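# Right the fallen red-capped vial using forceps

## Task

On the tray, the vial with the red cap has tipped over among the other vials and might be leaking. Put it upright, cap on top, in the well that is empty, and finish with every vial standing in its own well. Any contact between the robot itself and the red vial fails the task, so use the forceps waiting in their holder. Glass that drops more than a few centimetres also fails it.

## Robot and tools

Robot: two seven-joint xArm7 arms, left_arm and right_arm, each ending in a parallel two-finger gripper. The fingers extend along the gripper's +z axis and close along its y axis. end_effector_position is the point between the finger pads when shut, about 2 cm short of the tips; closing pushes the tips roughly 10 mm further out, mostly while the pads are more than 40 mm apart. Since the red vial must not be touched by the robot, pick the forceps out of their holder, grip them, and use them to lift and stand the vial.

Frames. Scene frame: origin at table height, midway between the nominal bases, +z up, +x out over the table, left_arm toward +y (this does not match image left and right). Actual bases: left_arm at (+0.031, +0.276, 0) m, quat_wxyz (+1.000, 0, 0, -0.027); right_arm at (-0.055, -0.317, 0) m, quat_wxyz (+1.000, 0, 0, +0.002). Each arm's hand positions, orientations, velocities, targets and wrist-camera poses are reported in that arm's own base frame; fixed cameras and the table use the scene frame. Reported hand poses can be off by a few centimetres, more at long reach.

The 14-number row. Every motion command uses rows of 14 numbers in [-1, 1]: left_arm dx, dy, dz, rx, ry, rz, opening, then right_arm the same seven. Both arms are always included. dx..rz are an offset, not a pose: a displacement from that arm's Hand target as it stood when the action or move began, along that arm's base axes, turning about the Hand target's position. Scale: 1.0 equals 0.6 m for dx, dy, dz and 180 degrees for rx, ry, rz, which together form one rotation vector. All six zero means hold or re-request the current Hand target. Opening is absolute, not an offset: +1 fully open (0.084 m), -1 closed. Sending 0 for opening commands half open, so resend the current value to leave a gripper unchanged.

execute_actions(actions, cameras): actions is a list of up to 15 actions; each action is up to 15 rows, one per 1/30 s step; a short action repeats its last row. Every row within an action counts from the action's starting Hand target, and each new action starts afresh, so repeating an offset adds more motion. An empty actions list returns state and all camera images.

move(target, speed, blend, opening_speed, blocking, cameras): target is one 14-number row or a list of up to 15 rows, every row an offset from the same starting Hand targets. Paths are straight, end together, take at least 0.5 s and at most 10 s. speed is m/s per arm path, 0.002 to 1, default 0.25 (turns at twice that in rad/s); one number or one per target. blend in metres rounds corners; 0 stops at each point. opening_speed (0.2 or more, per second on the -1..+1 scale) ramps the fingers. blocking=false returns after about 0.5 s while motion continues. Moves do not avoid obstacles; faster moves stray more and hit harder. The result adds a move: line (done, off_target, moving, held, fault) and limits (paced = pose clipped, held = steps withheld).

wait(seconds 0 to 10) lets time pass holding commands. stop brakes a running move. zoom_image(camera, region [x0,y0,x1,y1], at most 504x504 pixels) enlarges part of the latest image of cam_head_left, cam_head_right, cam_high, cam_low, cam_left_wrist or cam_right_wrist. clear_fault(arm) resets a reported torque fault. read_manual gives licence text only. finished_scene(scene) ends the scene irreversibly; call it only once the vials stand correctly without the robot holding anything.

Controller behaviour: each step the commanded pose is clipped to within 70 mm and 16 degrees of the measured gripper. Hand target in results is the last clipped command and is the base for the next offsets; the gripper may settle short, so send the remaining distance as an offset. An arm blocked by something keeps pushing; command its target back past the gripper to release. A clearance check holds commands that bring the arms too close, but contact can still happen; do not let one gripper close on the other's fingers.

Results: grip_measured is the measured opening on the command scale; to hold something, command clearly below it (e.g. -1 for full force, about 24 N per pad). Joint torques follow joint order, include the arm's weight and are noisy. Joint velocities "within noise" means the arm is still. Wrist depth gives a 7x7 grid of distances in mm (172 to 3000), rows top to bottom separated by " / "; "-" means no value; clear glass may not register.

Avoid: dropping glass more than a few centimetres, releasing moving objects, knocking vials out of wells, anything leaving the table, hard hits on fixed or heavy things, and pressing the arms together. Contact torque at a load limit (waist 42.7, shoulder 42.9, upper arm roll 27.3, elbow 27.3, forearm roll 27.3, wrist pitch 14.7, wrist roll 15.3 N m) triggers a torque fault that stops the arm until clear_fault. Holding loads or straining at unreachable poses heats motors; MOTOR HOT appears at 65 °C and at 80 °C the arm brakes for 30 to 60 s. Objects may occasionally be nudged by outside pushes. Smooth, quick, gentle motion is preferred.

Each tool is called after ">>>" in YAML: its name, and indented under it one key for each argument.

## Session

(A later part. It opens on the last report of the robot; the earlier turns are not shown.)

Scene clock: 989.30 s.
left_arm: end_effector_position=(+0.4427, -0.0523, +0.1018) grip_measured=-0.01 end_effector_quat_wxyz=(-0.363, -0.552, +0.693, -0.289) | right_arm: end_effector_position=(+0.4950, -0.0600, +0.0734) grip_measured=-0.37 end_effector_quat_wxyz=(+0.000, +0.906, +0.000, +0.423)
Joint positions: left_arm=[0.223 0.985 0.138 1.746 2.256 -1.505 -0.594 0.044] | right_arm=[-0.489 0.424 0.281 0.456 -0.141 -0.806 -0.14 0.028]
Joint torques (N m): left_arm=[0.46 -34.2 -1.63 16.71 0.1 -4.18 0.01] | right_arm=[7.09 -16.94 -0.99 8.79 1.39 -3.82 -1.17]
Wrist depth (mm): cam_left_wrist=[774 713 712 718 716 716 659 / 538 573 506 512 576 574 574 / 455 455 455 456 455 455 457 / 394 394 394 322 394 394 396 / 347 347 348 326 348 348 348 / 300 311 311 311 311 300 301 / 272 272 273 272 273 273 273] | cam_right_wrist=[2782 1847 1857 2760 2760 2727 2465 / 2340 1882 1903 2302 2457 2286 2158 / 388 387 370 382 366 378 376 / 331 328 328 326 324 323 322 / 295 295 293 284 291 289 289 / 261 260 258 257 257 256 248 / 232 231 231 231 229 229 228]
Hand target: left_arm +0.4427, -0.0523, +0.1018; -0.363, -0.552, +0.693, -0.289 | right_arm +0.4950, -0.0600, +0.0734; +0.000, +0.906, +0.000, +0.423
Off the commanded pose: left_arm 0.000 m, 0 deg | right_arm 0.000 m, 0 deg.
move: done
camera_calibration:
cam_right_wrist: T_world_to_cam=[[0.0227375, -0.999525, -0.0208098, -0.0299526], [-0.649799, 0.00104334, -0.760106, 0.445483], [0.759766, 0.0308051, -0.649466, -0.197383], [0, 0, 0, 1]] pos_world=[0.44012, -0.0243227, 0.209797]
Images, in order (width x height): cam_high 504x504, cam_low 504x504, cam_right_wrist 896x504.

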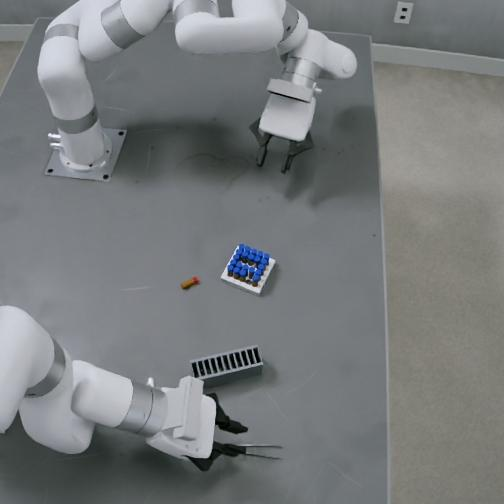

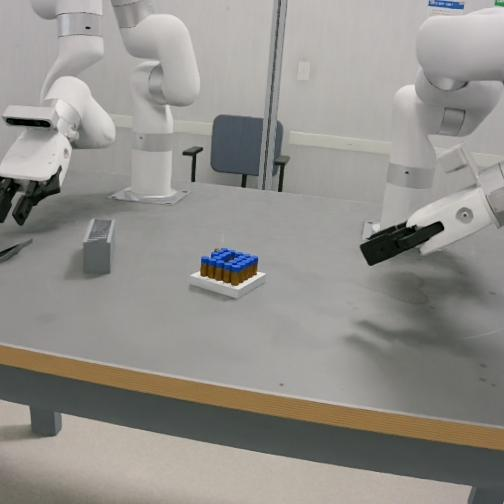

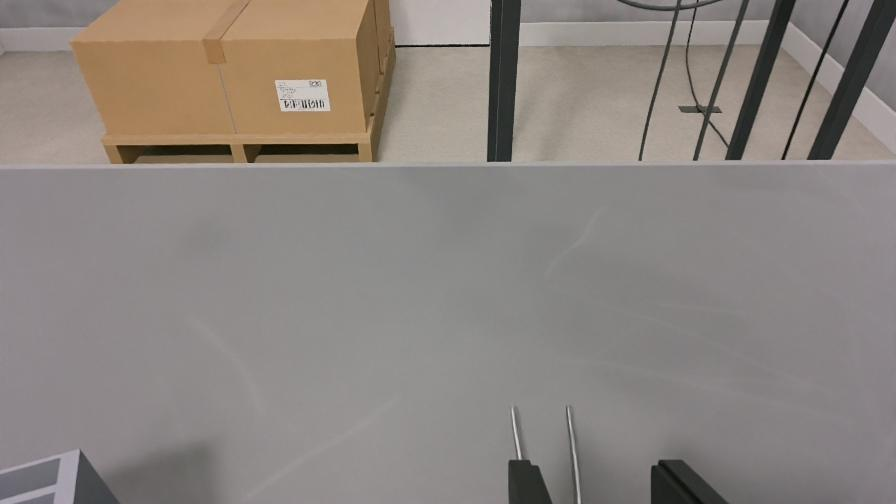

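>>> move:
  target:
    - [0,0,0,0,0,0,0,0,0,-0.0765,0,0,0,-0.35]
    - [0,0,0,0,0,0,0,0,0,-0.0765,0,0,0,-0.92]
  speed: [0.08,0.05]
  opening_speed: 0.5
  cameras: ["cam_right_wrist","cam_high","cam_low"]

>>> zoom_image:
  camera: "cam_high"
  region: [130, 320, 330, 504]

>>> zoom_image:
  camera: "cam_low"
  region: [0, 150, 120, 290]

Scene clock: 999.37 s.
left_arm: end_effector_position=(+0.4427, -0.0523, +0.1018) grip_measured=-0.01 end_effector_quat_wxyz=(-0.363, -0.552, +0.693, -0.289) | right_arm: end_effector_position=(+0.4950, -0.0600, +0.0275) grip_measured=-0.88 end_effector_quat_wxyz=(+0.000, +0.906, +0.000, +0.423)
Joint positions: left_arm=[0.223 0.985 0.138 1.746 2.256 -1.505 -0.594 0.044] | right_arm=[-0.457 0.619 0.252 0.518 -0.118 -0.932 -0.203 0.005]
Joint torques (N m): left_arm=[0.96 -34.13 -1.41 16.8 0.12 -4.16 0.08] | right_arm=[6.63 -19.59 -0.4 7.25 1.13 -3.81 -1.16]
Wrist depth (mm): cam_left_wrist=[774 715 659 712 711 710 657 / 537 573 508 512 576 574 576 / 456 456 455 456 455 456 455 / 394 394 395 322 394 394 395 / 347 348 348 327 348 349 348 / 300 311 312 310 311 301 300 / 273 272 273 272 272 273 273] | cam_right_wrist=[2727 1758 1785 2749 2738 2727 2448 / 1818 350 365 361 360 358 340 / 303 301 300 288 297 295 294 / 258 256 256 255 253 252 251 / 231 230 229 228 221 226 225 / 203 203 202 201 195 200 199 / 182 181 181 180 184 179 179]
Hand target: left_arm +0.4427, -0.0523, +0.1018; -0.363, -0.552, +0.693, -0.289 | right_arm +0.4950, -0.0600, +0.0275; +0.000, +0.906, +0.000, +0.423
Off the commanded pose: left_arm 0.000 m, 0 deg | right_arm 0.000 m, 0 deg.
move: done
camera_calibration:
cam_right_wrist: T_world_to_cam=[[0.0227406, -0.999525, -0.0208079, -0.0309094], [-0.64974, 0.00104226, -0.760155, 0.410577], [0.759816, 0.0308061, -0.649408, -0.227224], [0, 0, 0, 1]] pos_world=[0.44012, -0.0243227, 0.163898]
Images, in order (width x height): cam_high 504x504, cam_low 504x504, cam_right_wrist 896x504.

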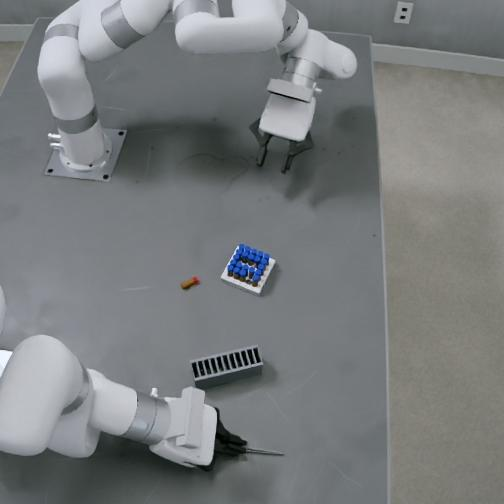

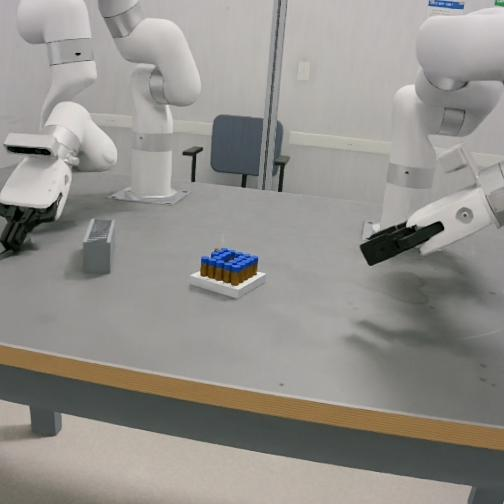

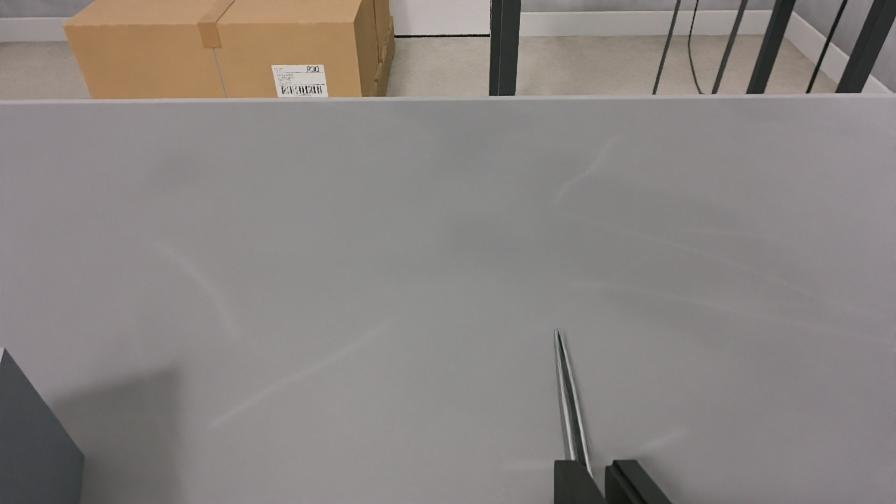

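Scaled by 2.520 from the camera's 504x504 image, which has a finer 720x720 frame.

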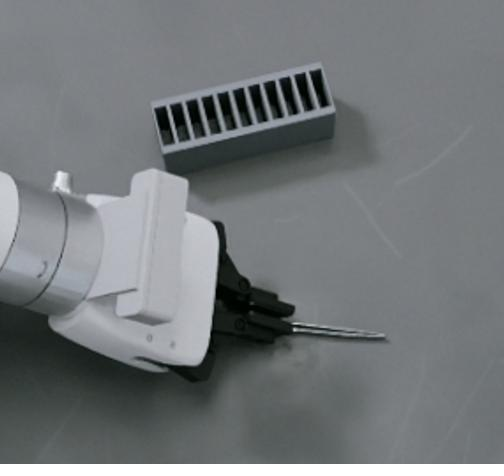

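Scaled by 3.600 from the camera's 504x504 image, which has a finer 720x720 frame.

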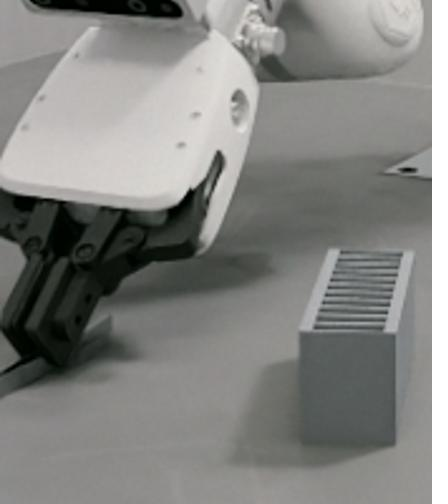

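>>> move:
  target:
    - [0,0,0,0,0,0,0,-0.0417,0.0667,0.2208,-0.03,0.165,0.03,-0.95]
    - [0,0,0,0,0,0,0,-0.0597,0.2312,0.2458,-0.0907,0.4944,0.0907,-0.95]
  speed: [0.1,0.3]
  blend: 0.03
  cameras: ["cam_right_wrist","cam_left_wrist","cam_low","cam_high"]

>>> zoom_image:
  camera: "cam_left_wrist"
  region: [260, 0, 560, 180]

Scene clock: 1042.30 s.
left_arm: end_effector_position=(+0.4427, -0.0523, +0.1018) grip_measured=-0.01 end_effector_quat_wxyz=(-0.363, -0.552, +0.693, -0.289) | right_arm: end_effector_position=(+0.4592, +0.0787, +0.1750) grip_measured=-0.88 end_effector_quat_wxyz=(+0.062, +0.924, +0.170, -0.336)
Joint positions: left_arm=[0.223 0.985 0.138 1.746 2.256 -1.505 -0.594 0.044] | right_arm=[-0.1 0.705 0.489 1.861 -0.306 1.932 0.033 0.005]
Joint torques (N m): left_arm=[1.1 -34.33 -1.28 16.76 0.11 -4.14 0.1] | right_arm=[6.83 -31.32 2.49 14.79 -1.33 1.05 -1.2]
Wrist depth (mm): cam_left_wrist=[777 711 711 709 714 714 659 / 538 573 506 509 574 575 577 / 453 455 455 455 455 456 455 / 393 394 395 322 394 395 395 / 347 348 348 326 348 348 348 / 300 311 311 311 310 300 300 / 272 272 273 272 273 272 273] | cam_right_wrist=[238 237 237 236 185 235 235 / 260 259 258 258 206 256 256 / 280 278 284 277 231 281 280 / 310 308 307 298 258 304 303 / 346 346 344 343 342 332 339 / 395 394 392 390 377 388 386 / 458 457 438 435 432 449 446]
Hand target: left_arm +0.4427, -0.0523, +0.1018; -0.363, -0.552, +0.693, -0.289 | right_arm +0.4592, +0.0787, +0.1750; +0.062, +0.924, +0.170, -0.336
Off the commanded pose: left_arm 0.000 m, 0 deg | right_arm 0.000 m, 0 deg.
move: done
camera_calibration:
cam_left_wrist: T_world_to_cam=[[-0.978992, 0.203898, -0.00101436, 0.479464], [0.117984, 0.562412, -0.818396, 0.12728], [-0.166299, -0.801323, -0.574653, 0.219189], [0, 0, 0, 1]] pos_world=[0.490825, 0.00629582, 0.230609]
cam_right_wrist: T_world_to_cam=[[0.335572, -0.941736, -0.0228995, -0.0362131], [-0.710247, -0.268904, 0.650569, 0.301486], [-0.618822, -0.202048, -0.759102, 0.562042], [0, 0, 0, 1]] pos_world=[0.574086, 0.160527, 0.229681]
Images, in order (width x height): cam_high 504x504, cam_low 504x504, cam_left_wrist 896x504, cam_right_wrist 896x504.

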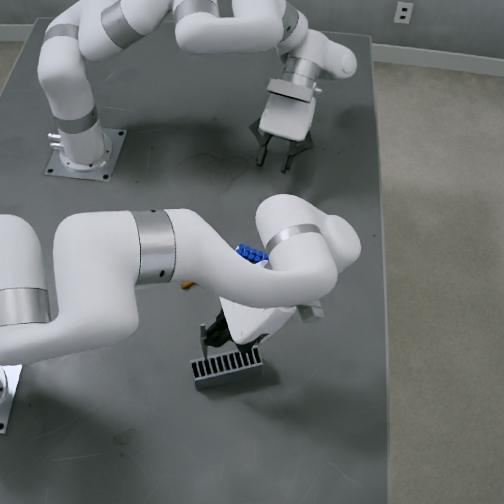

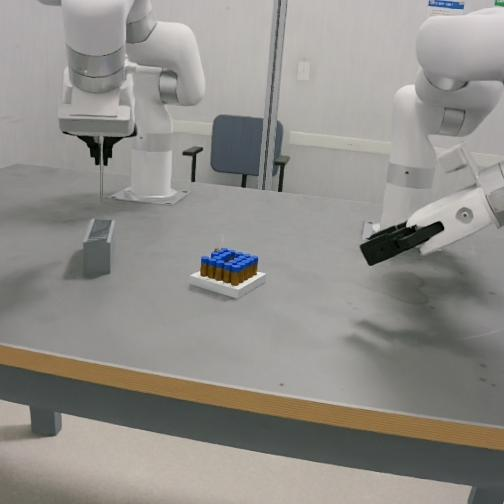

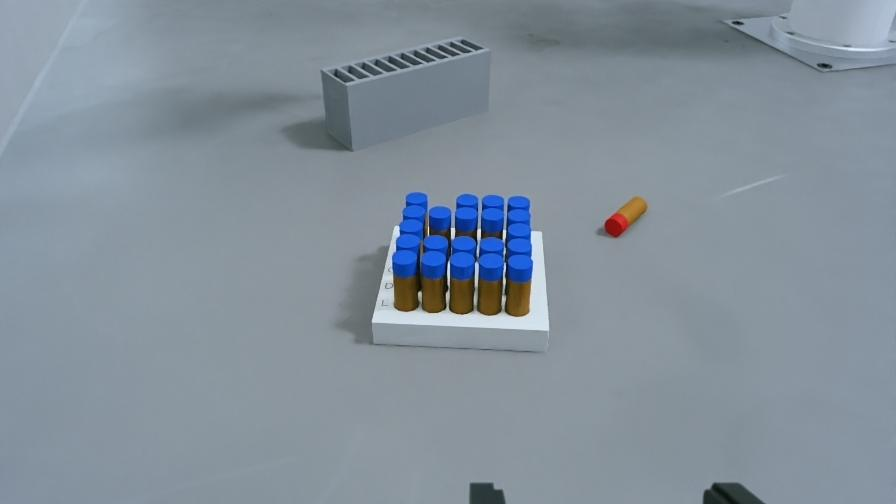

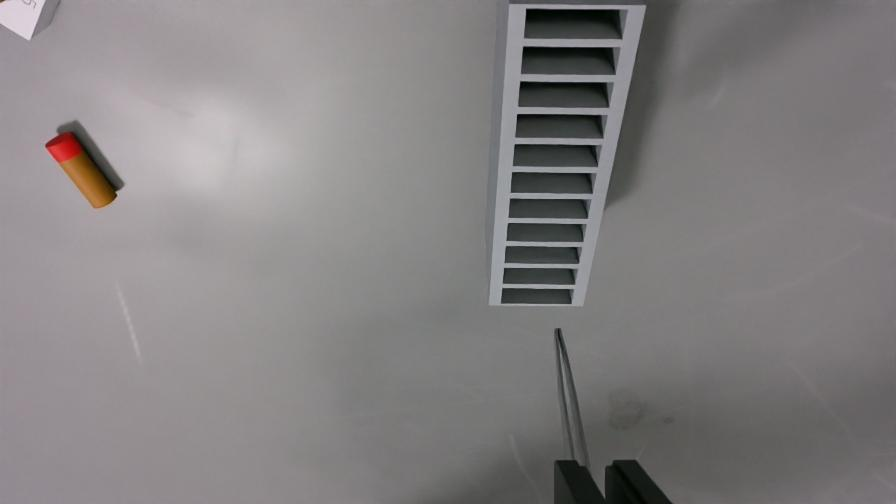

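Scaled by 1.680 from the camera's 896x504 image, which has a finer 1280x720 frame.

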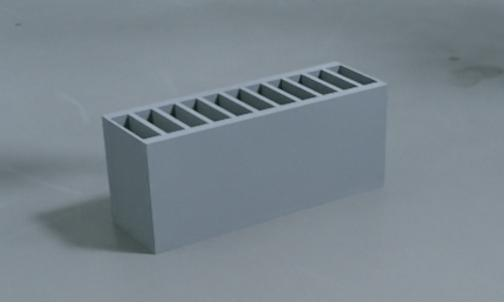

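>>> move:
  target:
    - [0,0,0,0,0,0,0,0.0018,0.0035,0,0,0,0,-0.95]
    - [0,0,0,0,0,0,0,0.0018,0.0035,-0.065,0,0,0,-0.95]
  speed: 0.08
  blend: 0.002
  cameras: ["cam_right_wrist","cam_left_wrist"]

>>> zoom_image:
  camera: "cam_left_wrist"
  region: [300, 0, 540, 180]

>>> zoom_image:
  camera: "cam_right_wrist"
  region: [440, 154, 740, 454]

Scene clock: 1056.07 s.
left_arm: end_effector_position=(+0.4427, -0.0523, +0.1018) grip_measured=-0.01 end_effector_quat_wxyz=(-0.363, -0.552, +0.693, -0.289) | right_arm: end_effector_position=(+0.4603, +0.0808, +0.1361) grip_measured=-0.88 end_effector_quat_wxyz=(+0.062, +0.924, +0.170, -0.336)
Joint positions: left_arm=[0.223 0.985 0.138 1.746 2.256 -1.505 -0.594 0.044] | right_arm=[-0.101 0.745 0.482 1.812 -0.317 1.848 0.048 0.005]
Joint torques (N m): left_arm=[1.31 -34.34 -1.17 16.67 0 -4.08 0] | right_arm=[-6.94 -31.86 2.88 9.03 -1.31 -1.49 1.35]
Wrist depth (mm): cam_left_wrist=[774 713 711 711 714 713 662 / 539 572 508 512 573 573 573 / 455 457 455 457 455 455 457 / 395 393 394 322 394 395 395 / 347 347 348 325 348 348 348 / 300 311 311 311 311 301 301 / 272 272 272 273 273 272 273] | cam_right_wrist=[198 198 197 193 185 192 195 / 216 216 211 215 - 213 212 / 235 238 237 236 179 229 233 / 257 257 256 256 194 254 253 / 289 280 287 286 212 284 283 / 329 328 327 325 314 323 321 / 383 380 366 362 360 374 372]
Hand target: left_arm +0.4427, -0.0523, +0.1018; -0.363, -0.552, +0.693, -0.289 | right_arm +0.4603, +0.0808, +0.1360; +0.062, +0.924, +0.170, -0.336
Off the commanded pose: left_arm 0.000 m, 0 deg | right_arm 0.000 m, 0 deg.
move: done; blend cut to 0.0012 m at target 1
camera_calibration:
cam_left_wrist: T_world_to_cam=[[-0.978992, 0.203898, -0.00101436, 0.479464], [0.117984, 0.562412, -0.818396, 0.12728], [-0.166299, -0.801323, -0.574653, 0.219189], [0, 0, 0, 1]] pos_world=[0.490825, 0.00629582, 0.230609]
cam_right_wrist: T_world_to_cam=[[0.335574, -0.941734, -0.0229472, -0.0354878], [-0.710191, -0.268921, 0.650623, 0.328099], [-0.618885, -0.202035, -0.759054, 0.533643], [0, 0, 0, 1]] pos_world=[0.575186, 0.162627, 0.190781]
Images, in order (width x height): cam_left_wrist 896x504, cam_right_wrist 896x504.

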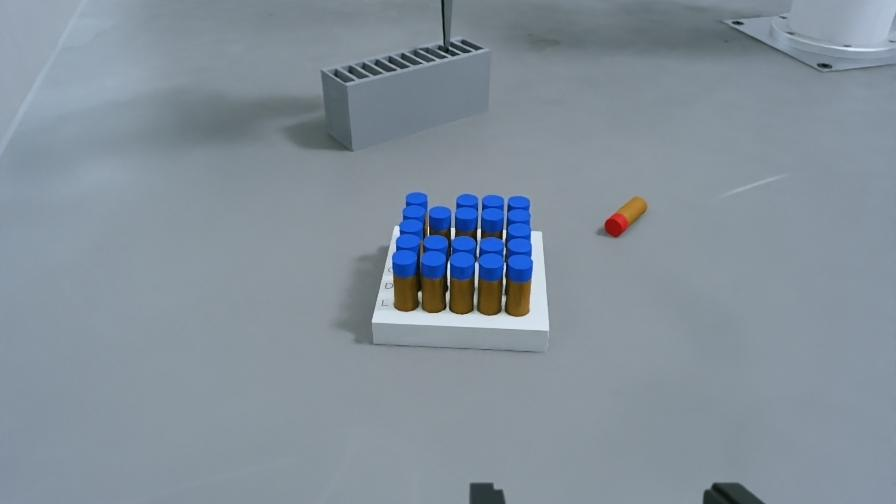

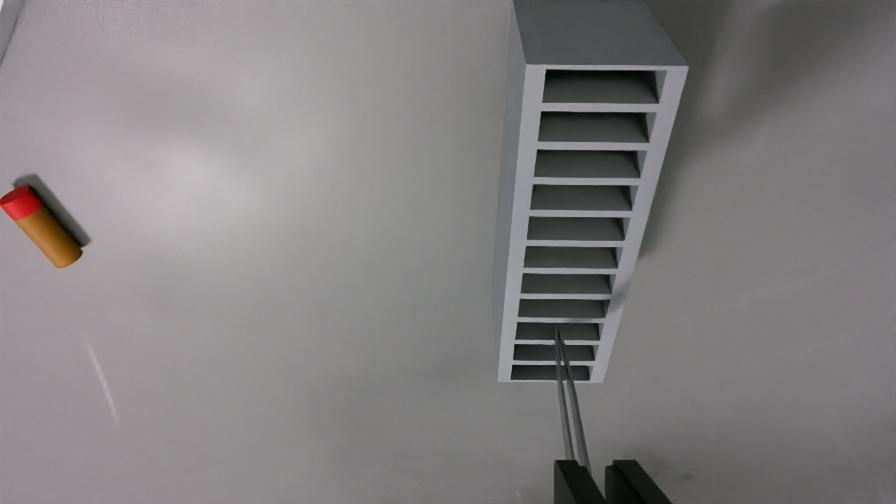

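Scaled by 2.100 from the camera's 896x504 image, which has a finer 1280x720 frame.

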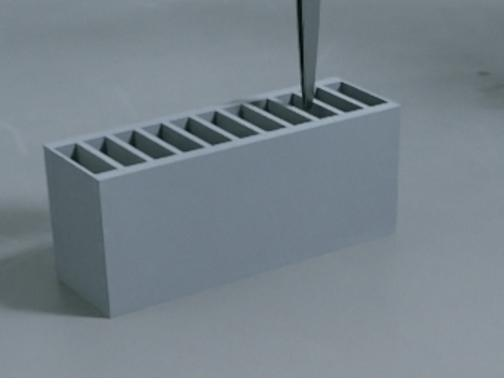

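Scaled by 1.680 from the camera's 896x504 image, which has a finer 1280x720 frame.

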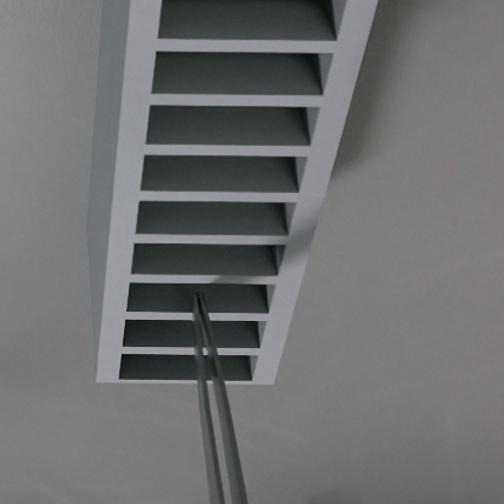

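>>> move:
  target:
    - [0,0,0,0,0,0,0,0,0,-0.06,0,0,0,-0.95]
    - [0,0,0,0,0,0,0,0,0,-0.06,0,0,0,-0.5]
  speed: 0.05
  opening_speed: 0.4
  cameras: ["cam_right_wrist","cam_left_wrist","cam_low"]

>>> zoom_image:
  camera: "cam_low"
  region: [50, 130, 150, 280]

>>> zoom_image:
  camera: "cam_right_wrist"
  region: [440, 204, 740, 504]

Scene clock: 1068.43 s.
left_arm: end_effector_position=(+0.4427, -0.0523, +0.1018) grip_measured=-0.01 end_effector_quat_wxyz=(-0.363, -0.552, +0.693, -0.289) | right_arm: end_effector_position=(+0.4603, +0.0808, +0.1000) grip_measured=-0.52 end_effector_quat_wxyz=(+0.062, +0.924, +0.170, -0.336)
Joint positions: left_arm=[0.223 0.985 0.138 1.746 2.256 -1.505 -0.594 0.044] | right_arm=[-0.102 0.787 0.473 1.774 -0.332 1.772 0.059 0.021]
Joint torques (N m): left_arm=[1.51 -34.54 -0.98 16.61 0.2 -4.19 0.15] | right_arm=[6.53 -32.56 7.24 8.76 -0.15 -1.57 1.13]
Wrist depth (mm): cam_left_wrist=[771 716 713 532 710 714 660 / 539 574 509 511 573 572 576 / 455 456 454 456 456 456 456 / 395 394 395 322 395 395 395 / 347 347 348 326 348 349 348 / 300 311 311 311 311 300 301 / 272 273 273 273 272 272 273] | cam_right_wrist=[- - - - - - - / - 180 179 - - - 177 / 194 193 192 192 - 191 190 / 209 209 208 208 - 206 206 / 235 234 233 233 - 231 230 / 268 258 265 265 180 255 261 / 311 309 297 307 283 293 302]
Hand target: left_arm +0.4427, -0.0523, +0.1018; -0.363, -0.552, +0.693, -0.289 | right_arm +0.4603, +0.0808, +0.1000; +0.062, +0.924, +0.170, -0.336
Off the commanded pose: left_arm 0.000 m, 0 deg | right_arm 0.000 m, 0 deg.
move: done
camera_calibration:
cam_left_wrist: T_world_to_cam=[[-0.978992, 0.203898, -0.00101436, 0.479464], [0.117984, 0.562412, -0.818396, 0.12728], [-0.166299, -0.801323, -0.574653, 0.219189], [0, 0, 0, 1]] pos_world=[0.490825, 0.00629582, 0.230609]
cam_right_wrist: T_world_to_cam=[[0.335573, -0.941735, -0.0229474, -0.0363153], [-0.710151, -0.268907, 0.650672, 0.351554], [-0.618931, -0.202052, -0.759012, 0.506264], [0, 0, 0, 1]] pos_world=[0.575185, 0.162627, 0.154681]
Images, in order (width x height): cam_low 504x504, cam_left_wrist 896x504, cam_right_wrist 896x504.

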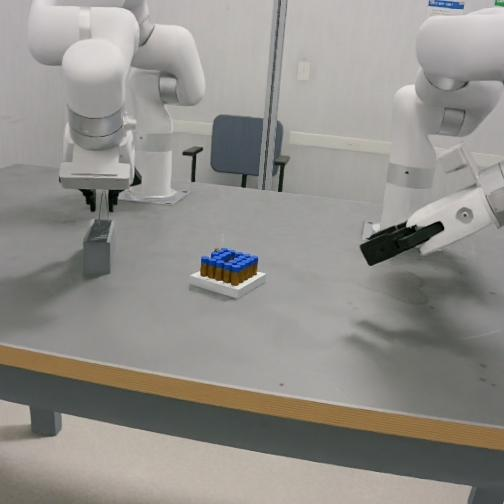

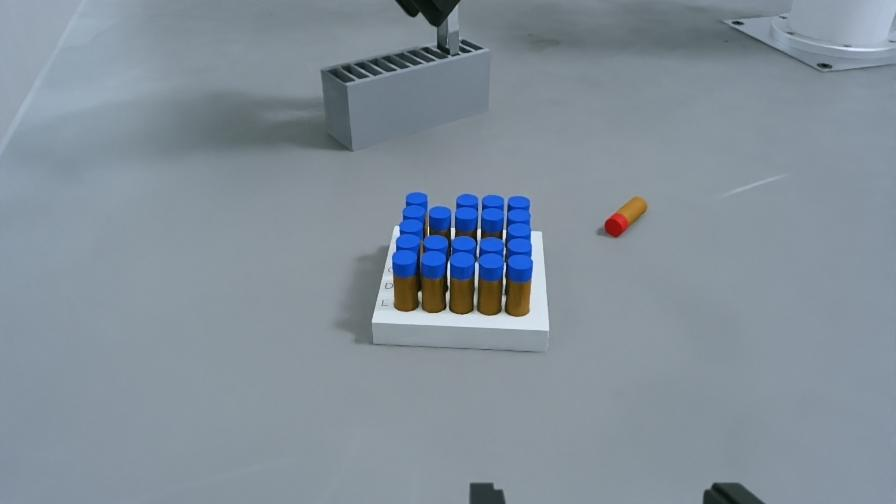

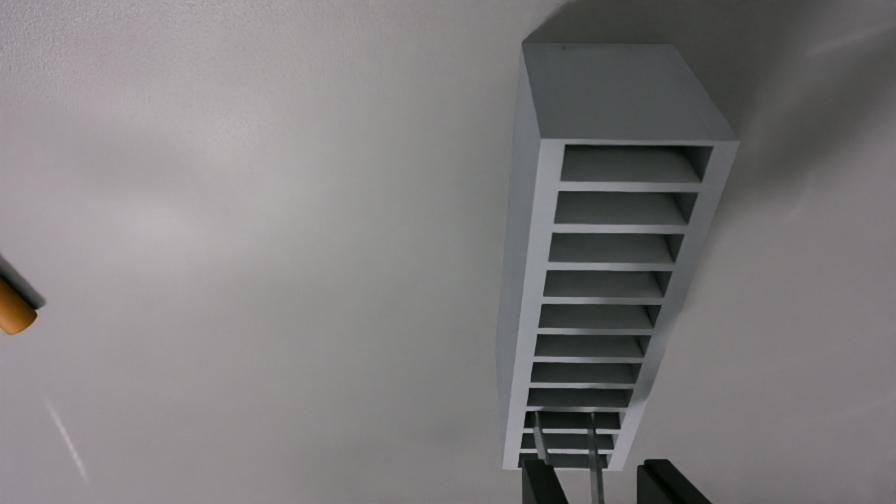

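Scaled by 3.360 from the camera's 504x504 image, which has a finer 720x720 frame.

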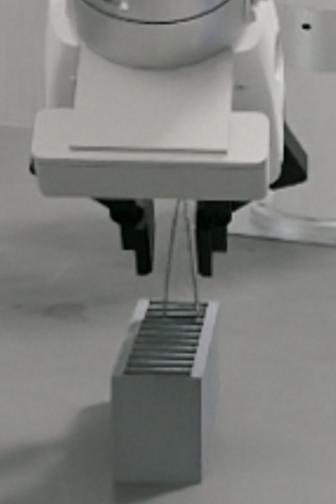

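Scaled by 1.680 from the camera's 896x504 image, which has a finer 1280x720 frame.

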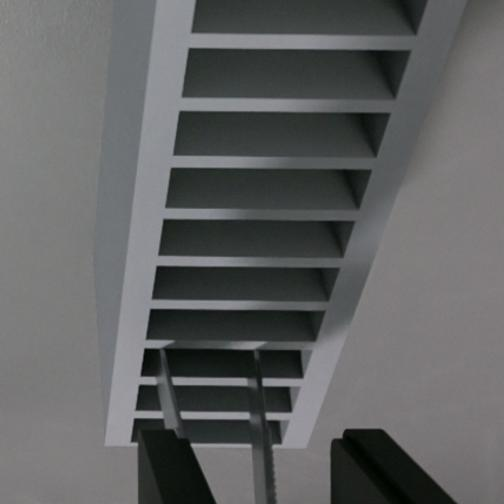

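>>> move:
  target:
    - [0,0,0,0,0,0,0,0.0701,0.0266,0.0917,0,0,0,-0.4]
    - [0,0,0,0,0,0,0,-0.0255,-0.0038,0.175,0.0789,-0.2078,0,0]
  speed: [0.08,0.3]
  blend: 0.01
  cameras: ["cam_right_wrist","cam_left_wrist","cam_low"]

>>> zoom_image:
  camera: "cam_right_wrist"
  region: [440, 204, 740, 504]

>>> zoom_image:
  camera: "cam_left_wrist"
  region: [300, 0, 540, 180]

Scene clock: 1089.30 s.
left_arm: end_effector_position=(+0.4427, -0.0523, +0.1018) grip_measured=-0.01 end_effector_quat_wxyz=(-0.363, -0.552, +0.693, -0.289) | right_arm: end_effector_position=(+0.4450, +0.0785, +0.2050) grip_measured=-0.01 end_effector_quat_wxyz=(+0.000, +0.984, +0.181, +0.000)
Joint positions: left_arm=[0.223 0.985 0.138 1.746 2.256 -1.505 -0.594 0.044] | right_arm=[-0.404 -0.048 0.571 1.004 0.029 1.043 -0.212 0.043]
Joint torques (N m): left_arm=[1.81 -34.39 -0.97 16.65 -0.05 -4.24 0.18] | right_arm=[-6.85 -24.44 -3.72 10.86 1.59 -3.08 -1.18]
Wrist depth (mm): cam_left_wrist=[772 712 714 661 713 711 660 / 539 572 508 511 575 572 575 / 455 455 455 456 455 455 456 / 393 395 394 322 395 396 395 / 347 348 347 327 347 349 348 / 301 311 311 311 312 301 301 / 272 272 272 273 273 272 273] | cam_right_wrist=[342 340 338 338 336 335 334 / 341 309 339 337 336 335 334 / 341 325 339 337 336 335 335 / 341 340 339 338 333 336 334 / 342 340 340 339 333 336 335 / 343 341 340 338 307 337 335 / 342 340 340 339 337 337 336]
Hand target: left_arm +0.4427, -0.0523, +0.1018; -0.363, -0.552, +0.693, -0.289 | right_arm +0.4450, +0.0785, +0.2050; +0.000, +0.984, +0.181, +0.000
Off the commanded pose: left_arm 0.000 m, 0 deg | right_arm 0.000 m, 0 deg.
move: done
camera_calibration:
cam_left_wrist: T_world_to_cam=[[-0.978992, 0.203898, -0.00101436, 0.479464], [0.117984, 0.562412, -0.818396, 0.12728], [-0.166299, -0.801323, -0.574653, 0.219189], [0, 0, 0, 1]] pos_world=[0.490825, 0.00629582, 0.230609]
cam_right_wrist: T_world_to_cam=[[0.353851, -0.934794, -0.0308175, -0.0379503], [-0.935079, -0.354294, 0.010157, 0.509827], [-0.0204132, 0.0252227, -0.999473, 0.341141], [0, 0, 0, 1]] pos_world=[0.497121, 0.136548, 0.334613]
Images, in order (width x height): cam_low 504x504, cam_left_wrist 896x504, cam_right_wrist 896x504.

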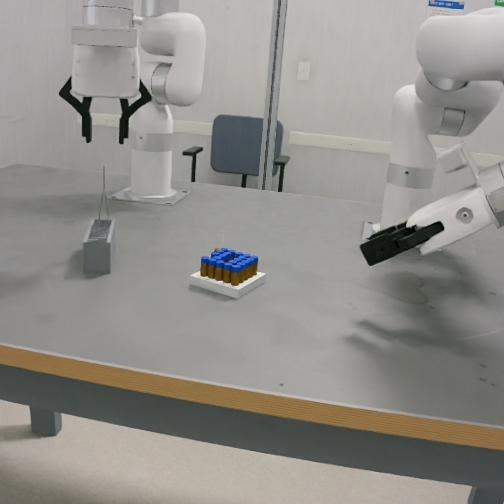

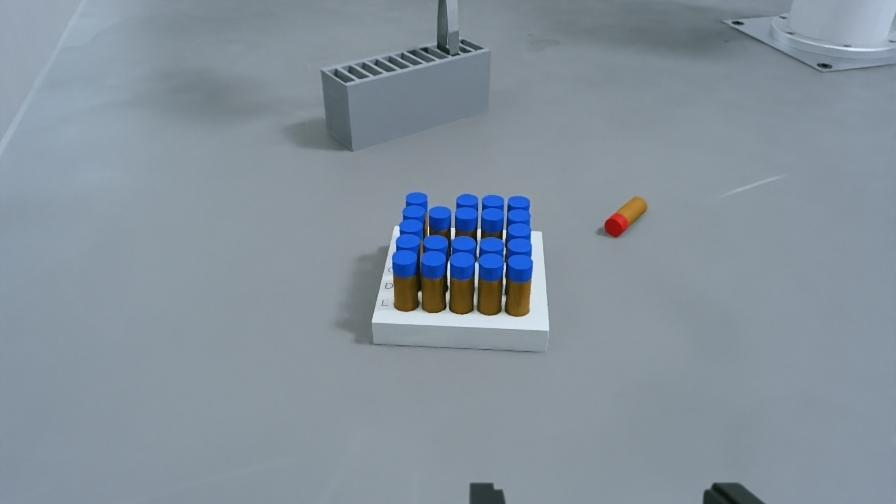

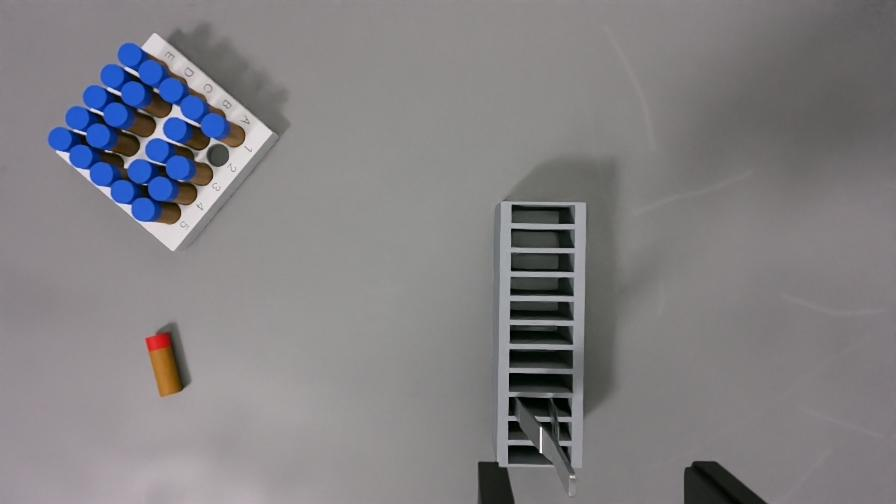

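Scaled by 1.680 from the camera's 896x504 image, which has a finer 1280x720 frame.

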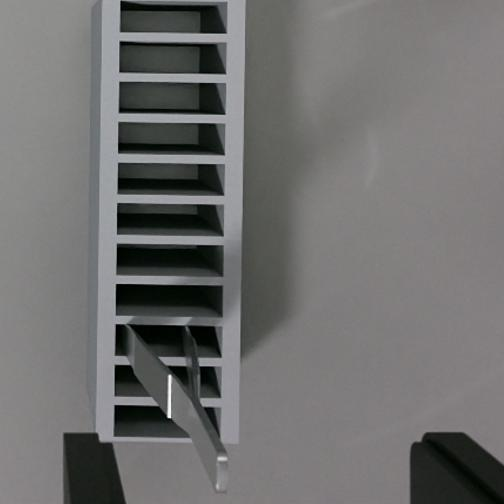

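Scaled by 2.100 from the camera's 896x504 image, which has a finer 1280x720 frame.

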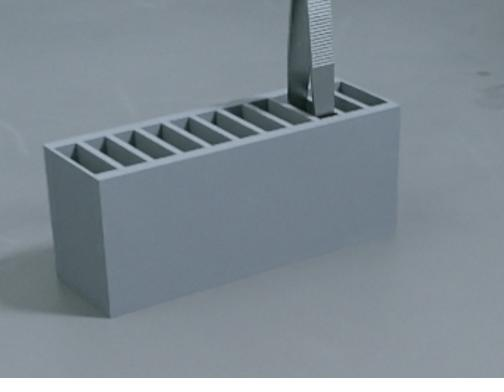

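>>> move:
  target:
    - [0,0,0,0,0,0,0,-0.0157,-0.0123,0,0,0,0,-0.1]
    - [0,0,0,0,0,0,0,-0.0157,-0.0123,-0.1875,0,0,0,-0.1]
    - [0,0,0,0,0,0,0,-0.0157,-0.0123,-0.1875,0,0,0,-0.95]
  speed: [0.1,0.12,0.05]
  opening_speed: 0.7
  blend: [0.002,0,0]
  cameras: ["cam_low","cam_right_wrist"]

>>> zoom_image:
  camera: "cam_low"
  region: [50, 130, 150, 280]

Scene clock: 1104.10 s.
left_arm: end_effector_position=(+0.4427, -0.0523, +0.1018) grip_measured=-0.01 end_effector_quat_wxyz=(-0.363, -0.552, +0.693, -0.289) | right_arm: end_effector_position=(+0.4356, +0.0712, +0.0925) grip_measured=-0.85 end_effector_quat_wxyz=(+0.000, +0.984, +0.181, +0.000)
Joint positions: left_arm=[0.223 0.985 0.138 1.746 2.256 -1.505 -0.594 0.044] | right_arm=[-0.4 0.125 0.564 0.817 -0.102 0.714 -0.126 0.006]
Joint torques (N m): left_arm=[1.71 -34.38 -0.86 16.62 0.02 -4.11 0.14] | right_arm=[4.11 -15.22 -1.05 9.92 -0.48 -1.9 1.26]
Wrist depth (mm): cam_left_wrist=[776 713 713 530 714 718 661 / 538 574 506 511 574 573 574 / 456 456 455 455 455 457 456 / 394 392 393 322 396 395 396 / 347 347 348 326 348 349 348 / 300 311 311 311 311 300 301 / 272 272 272 273 272 273 272] | cam_right_wrist=[213 226 226 225 224 223 222 / 213 226 226 225 224 223 223 / 227 226 226 226 174 223 223 / 227 227 226 226 175 224 223 / 228 227 226 226 175 223 223 / 228 227 226 226 176 224 223 / 228 227 226 226 177 224 223]
Hand target: left_arm +0.4427, -0.0523, +0.1018; -0.363, -0.552, +0.693, -0.289 | right_arm +0.4355, +0.0712, +0.0925; +0.000, +0.984, +0.181, +0.000
Off the commanded pose: left_arm 0.000 m, 0 deg | right_arm 0.000 m, 0 deg.
move: done
camera_calibration:
cam_right_wrist: T_world_to_cam=[[0.353853, -0.934794, -0.0307821, -0.0450174], [-0.93508, -0.354293, 0.0100635, 0.49958], [-0.0203132, 0.0252228, -0.999475, 0.228646], [0, 0, 0, 1]] pos_world=[0.487722, 0.129148, 0.222113]
Images, in order (width x height): cam_low 504x504, cam_right_wrist 896x504.

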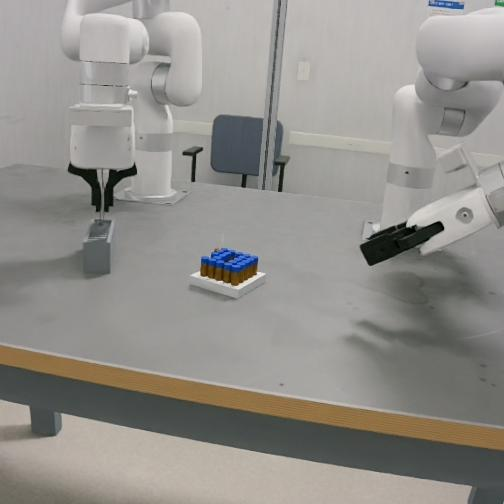

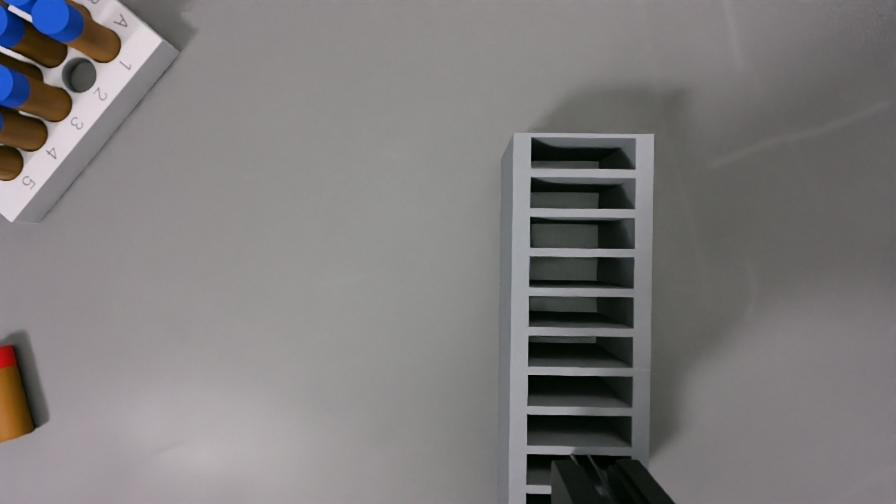

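Scaled by 3.360 from the camera's 504x504 image, which has a finer 720x720 frame.

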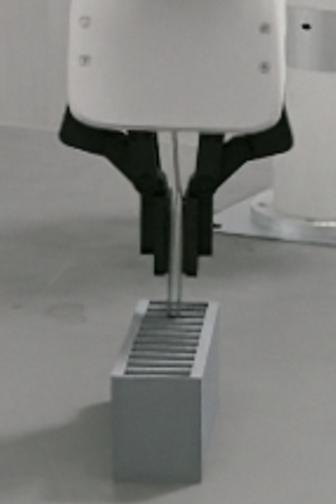

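>>> move:
  target:
    - [0,0,0,0,0,0,0,0,0,0.2,0,0,0,-0.95]
    - [0,0,0,0,0,0,0,0.0088,0.3835,0.13,-0.0821,0.1583,0.0715,-0.95]
    - [0,0,0,0,0,0,0,0.0088,0.3835,0.0247,-0.0821,0.1583,0.0715,-0.95]
  speed: [0.12,0.2,0.1]
  blend: [0.02,0.02,0]
  cameras: ["cam_left_wrist","cam_right_wrist"]

>>> zoom_image:
  camera: "cam_left_wrist"
  region: [540, 80, 740, 260]

>>> zoom_image:
  camera: "cam_right_wrist"
  region: [440, 264, 680, 504]

Scene clock: 1133.07 s.
left_arm: end_effector_position=(+0.4427, -0.0523, +0.1018) grip_measured=-0.01 end_effector_quat_wxyz=(-0.363, -0.552, +0.693, -0.289) | right_arm: end_effector_position=(+0.4408, +0.3013, +0.1074) grip_measured=-0.87 end_effector_quat_wxyz=(+0.081, +0.919, +0.282, -0.264)
Joint positions: left_arm=[0.223 0.985 0.138 1.746 2.256 -1.505 -0.594 0.044] | right_arm=[0.25 0.956 0.64 2.061 -0.408 1.803 0.237 0.006]
Joint torques (N m): left_arm=[2.33 -34.06 -0.74 16.7 0.14 -4.14 0.11] | right_arm=[-6.75 -34.96 5.48 8.46 -1.28 -1.81 1.39]
Wrist depth (mm): cam_left_wrist=[778 713 713 516 246 665 661 / 537 573 507 507 318 572 574 / 454 456 455 455 455 456 456 / 394 394 394 321 396 396 395 / 347 348 348 327 349 348 348 / 300 311 311 311 311 300 301 / 272 273 273 272 273 273 272] | cam_right_wrist=[180 179 178 178 175 - 177 / 192 192 191 188 179 - 186 / 207 207 203 202 - - 200 / 220 220 219 218 - 187 220 / 239 238 237 237 231 230 234 / 263 261 261 259 252 257 256 / 291 283 289 280 272 285 283]
Hand target: left_arm +0.4427, -0.0523, +0.1018; -0.363, -0.552, +0.693, -0.289 | right_arm +0.4408, +0.3013, +0.1073; +0.081, +0.919, +0.282, -0.264
Off the commanded pose: left_arm 0.000 m, 0 deg | right_arm 0.000 m, 0 deg.
move: done
camera_calibration:
cam_left_wrist: T_world_to_cam=[[-0.978992, 0.203898, -0.00101436, 0.479464], [0.117984, 0.562412, -0.818396, 0.12728], [-0.166299, -0.801323, -0.574653, 0.219189], [0, 0, 0, 1]] pos_world=[0.490825, 0.00629582, 0.230609]
cam_right_wrist: T_world_to_cam=[[0.544843, -0.838151, -0.0254656, 0.0548192], [-0.698682, -0.470554, 0.538909, 0.459858], [-0.46367, -0.275828, -0.841979, 0.507057], [0, 0, 0, 1]] pos_world=[0.526534, 0.402196, 0.180506]
Images, in order (width x height): cam_left_wrist 896x504, cam_right_wrist 896x504.

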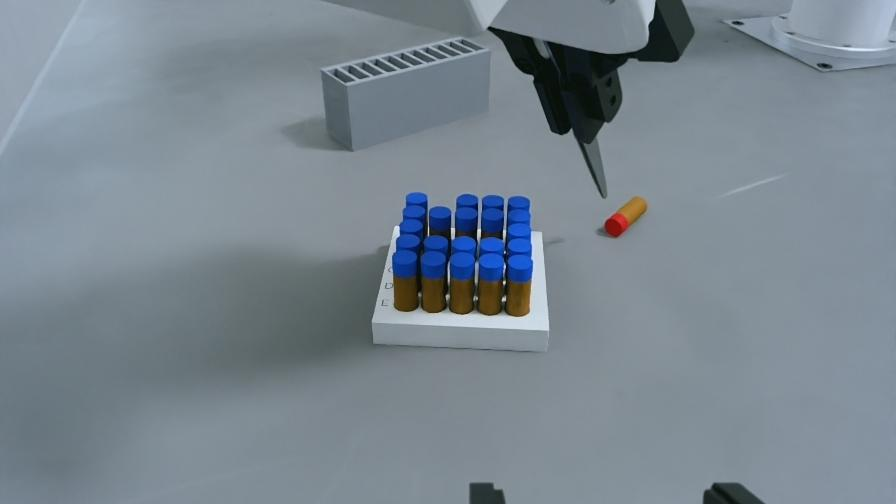

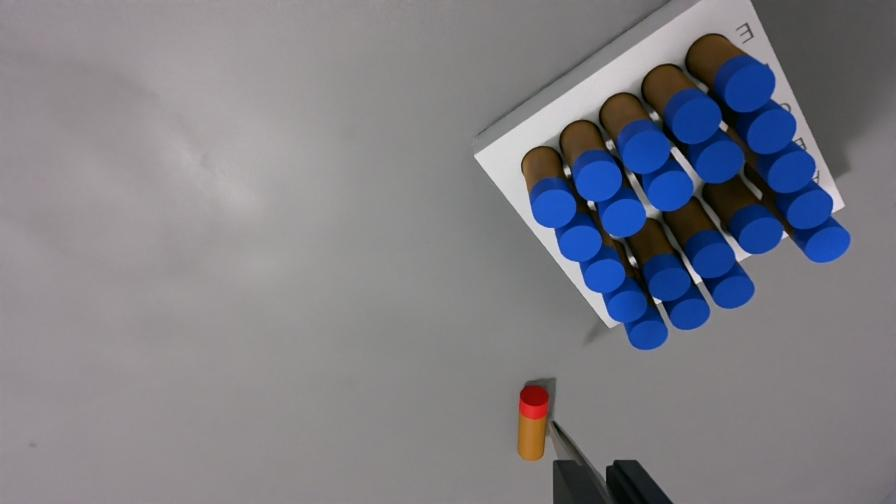

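Scaled by 2.520 from the camera's 896x504 image, which has a finer 1280x720 frame.

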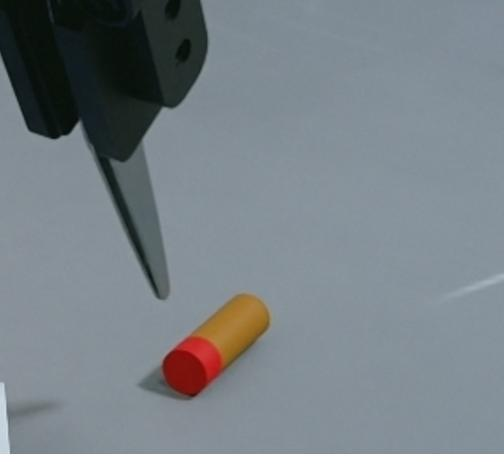

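Scaled by 2.100 from the camera's 896x504 image, which has a finer 1280x720 frame.

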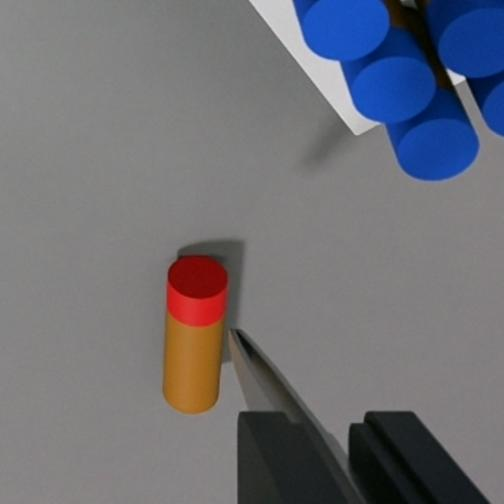

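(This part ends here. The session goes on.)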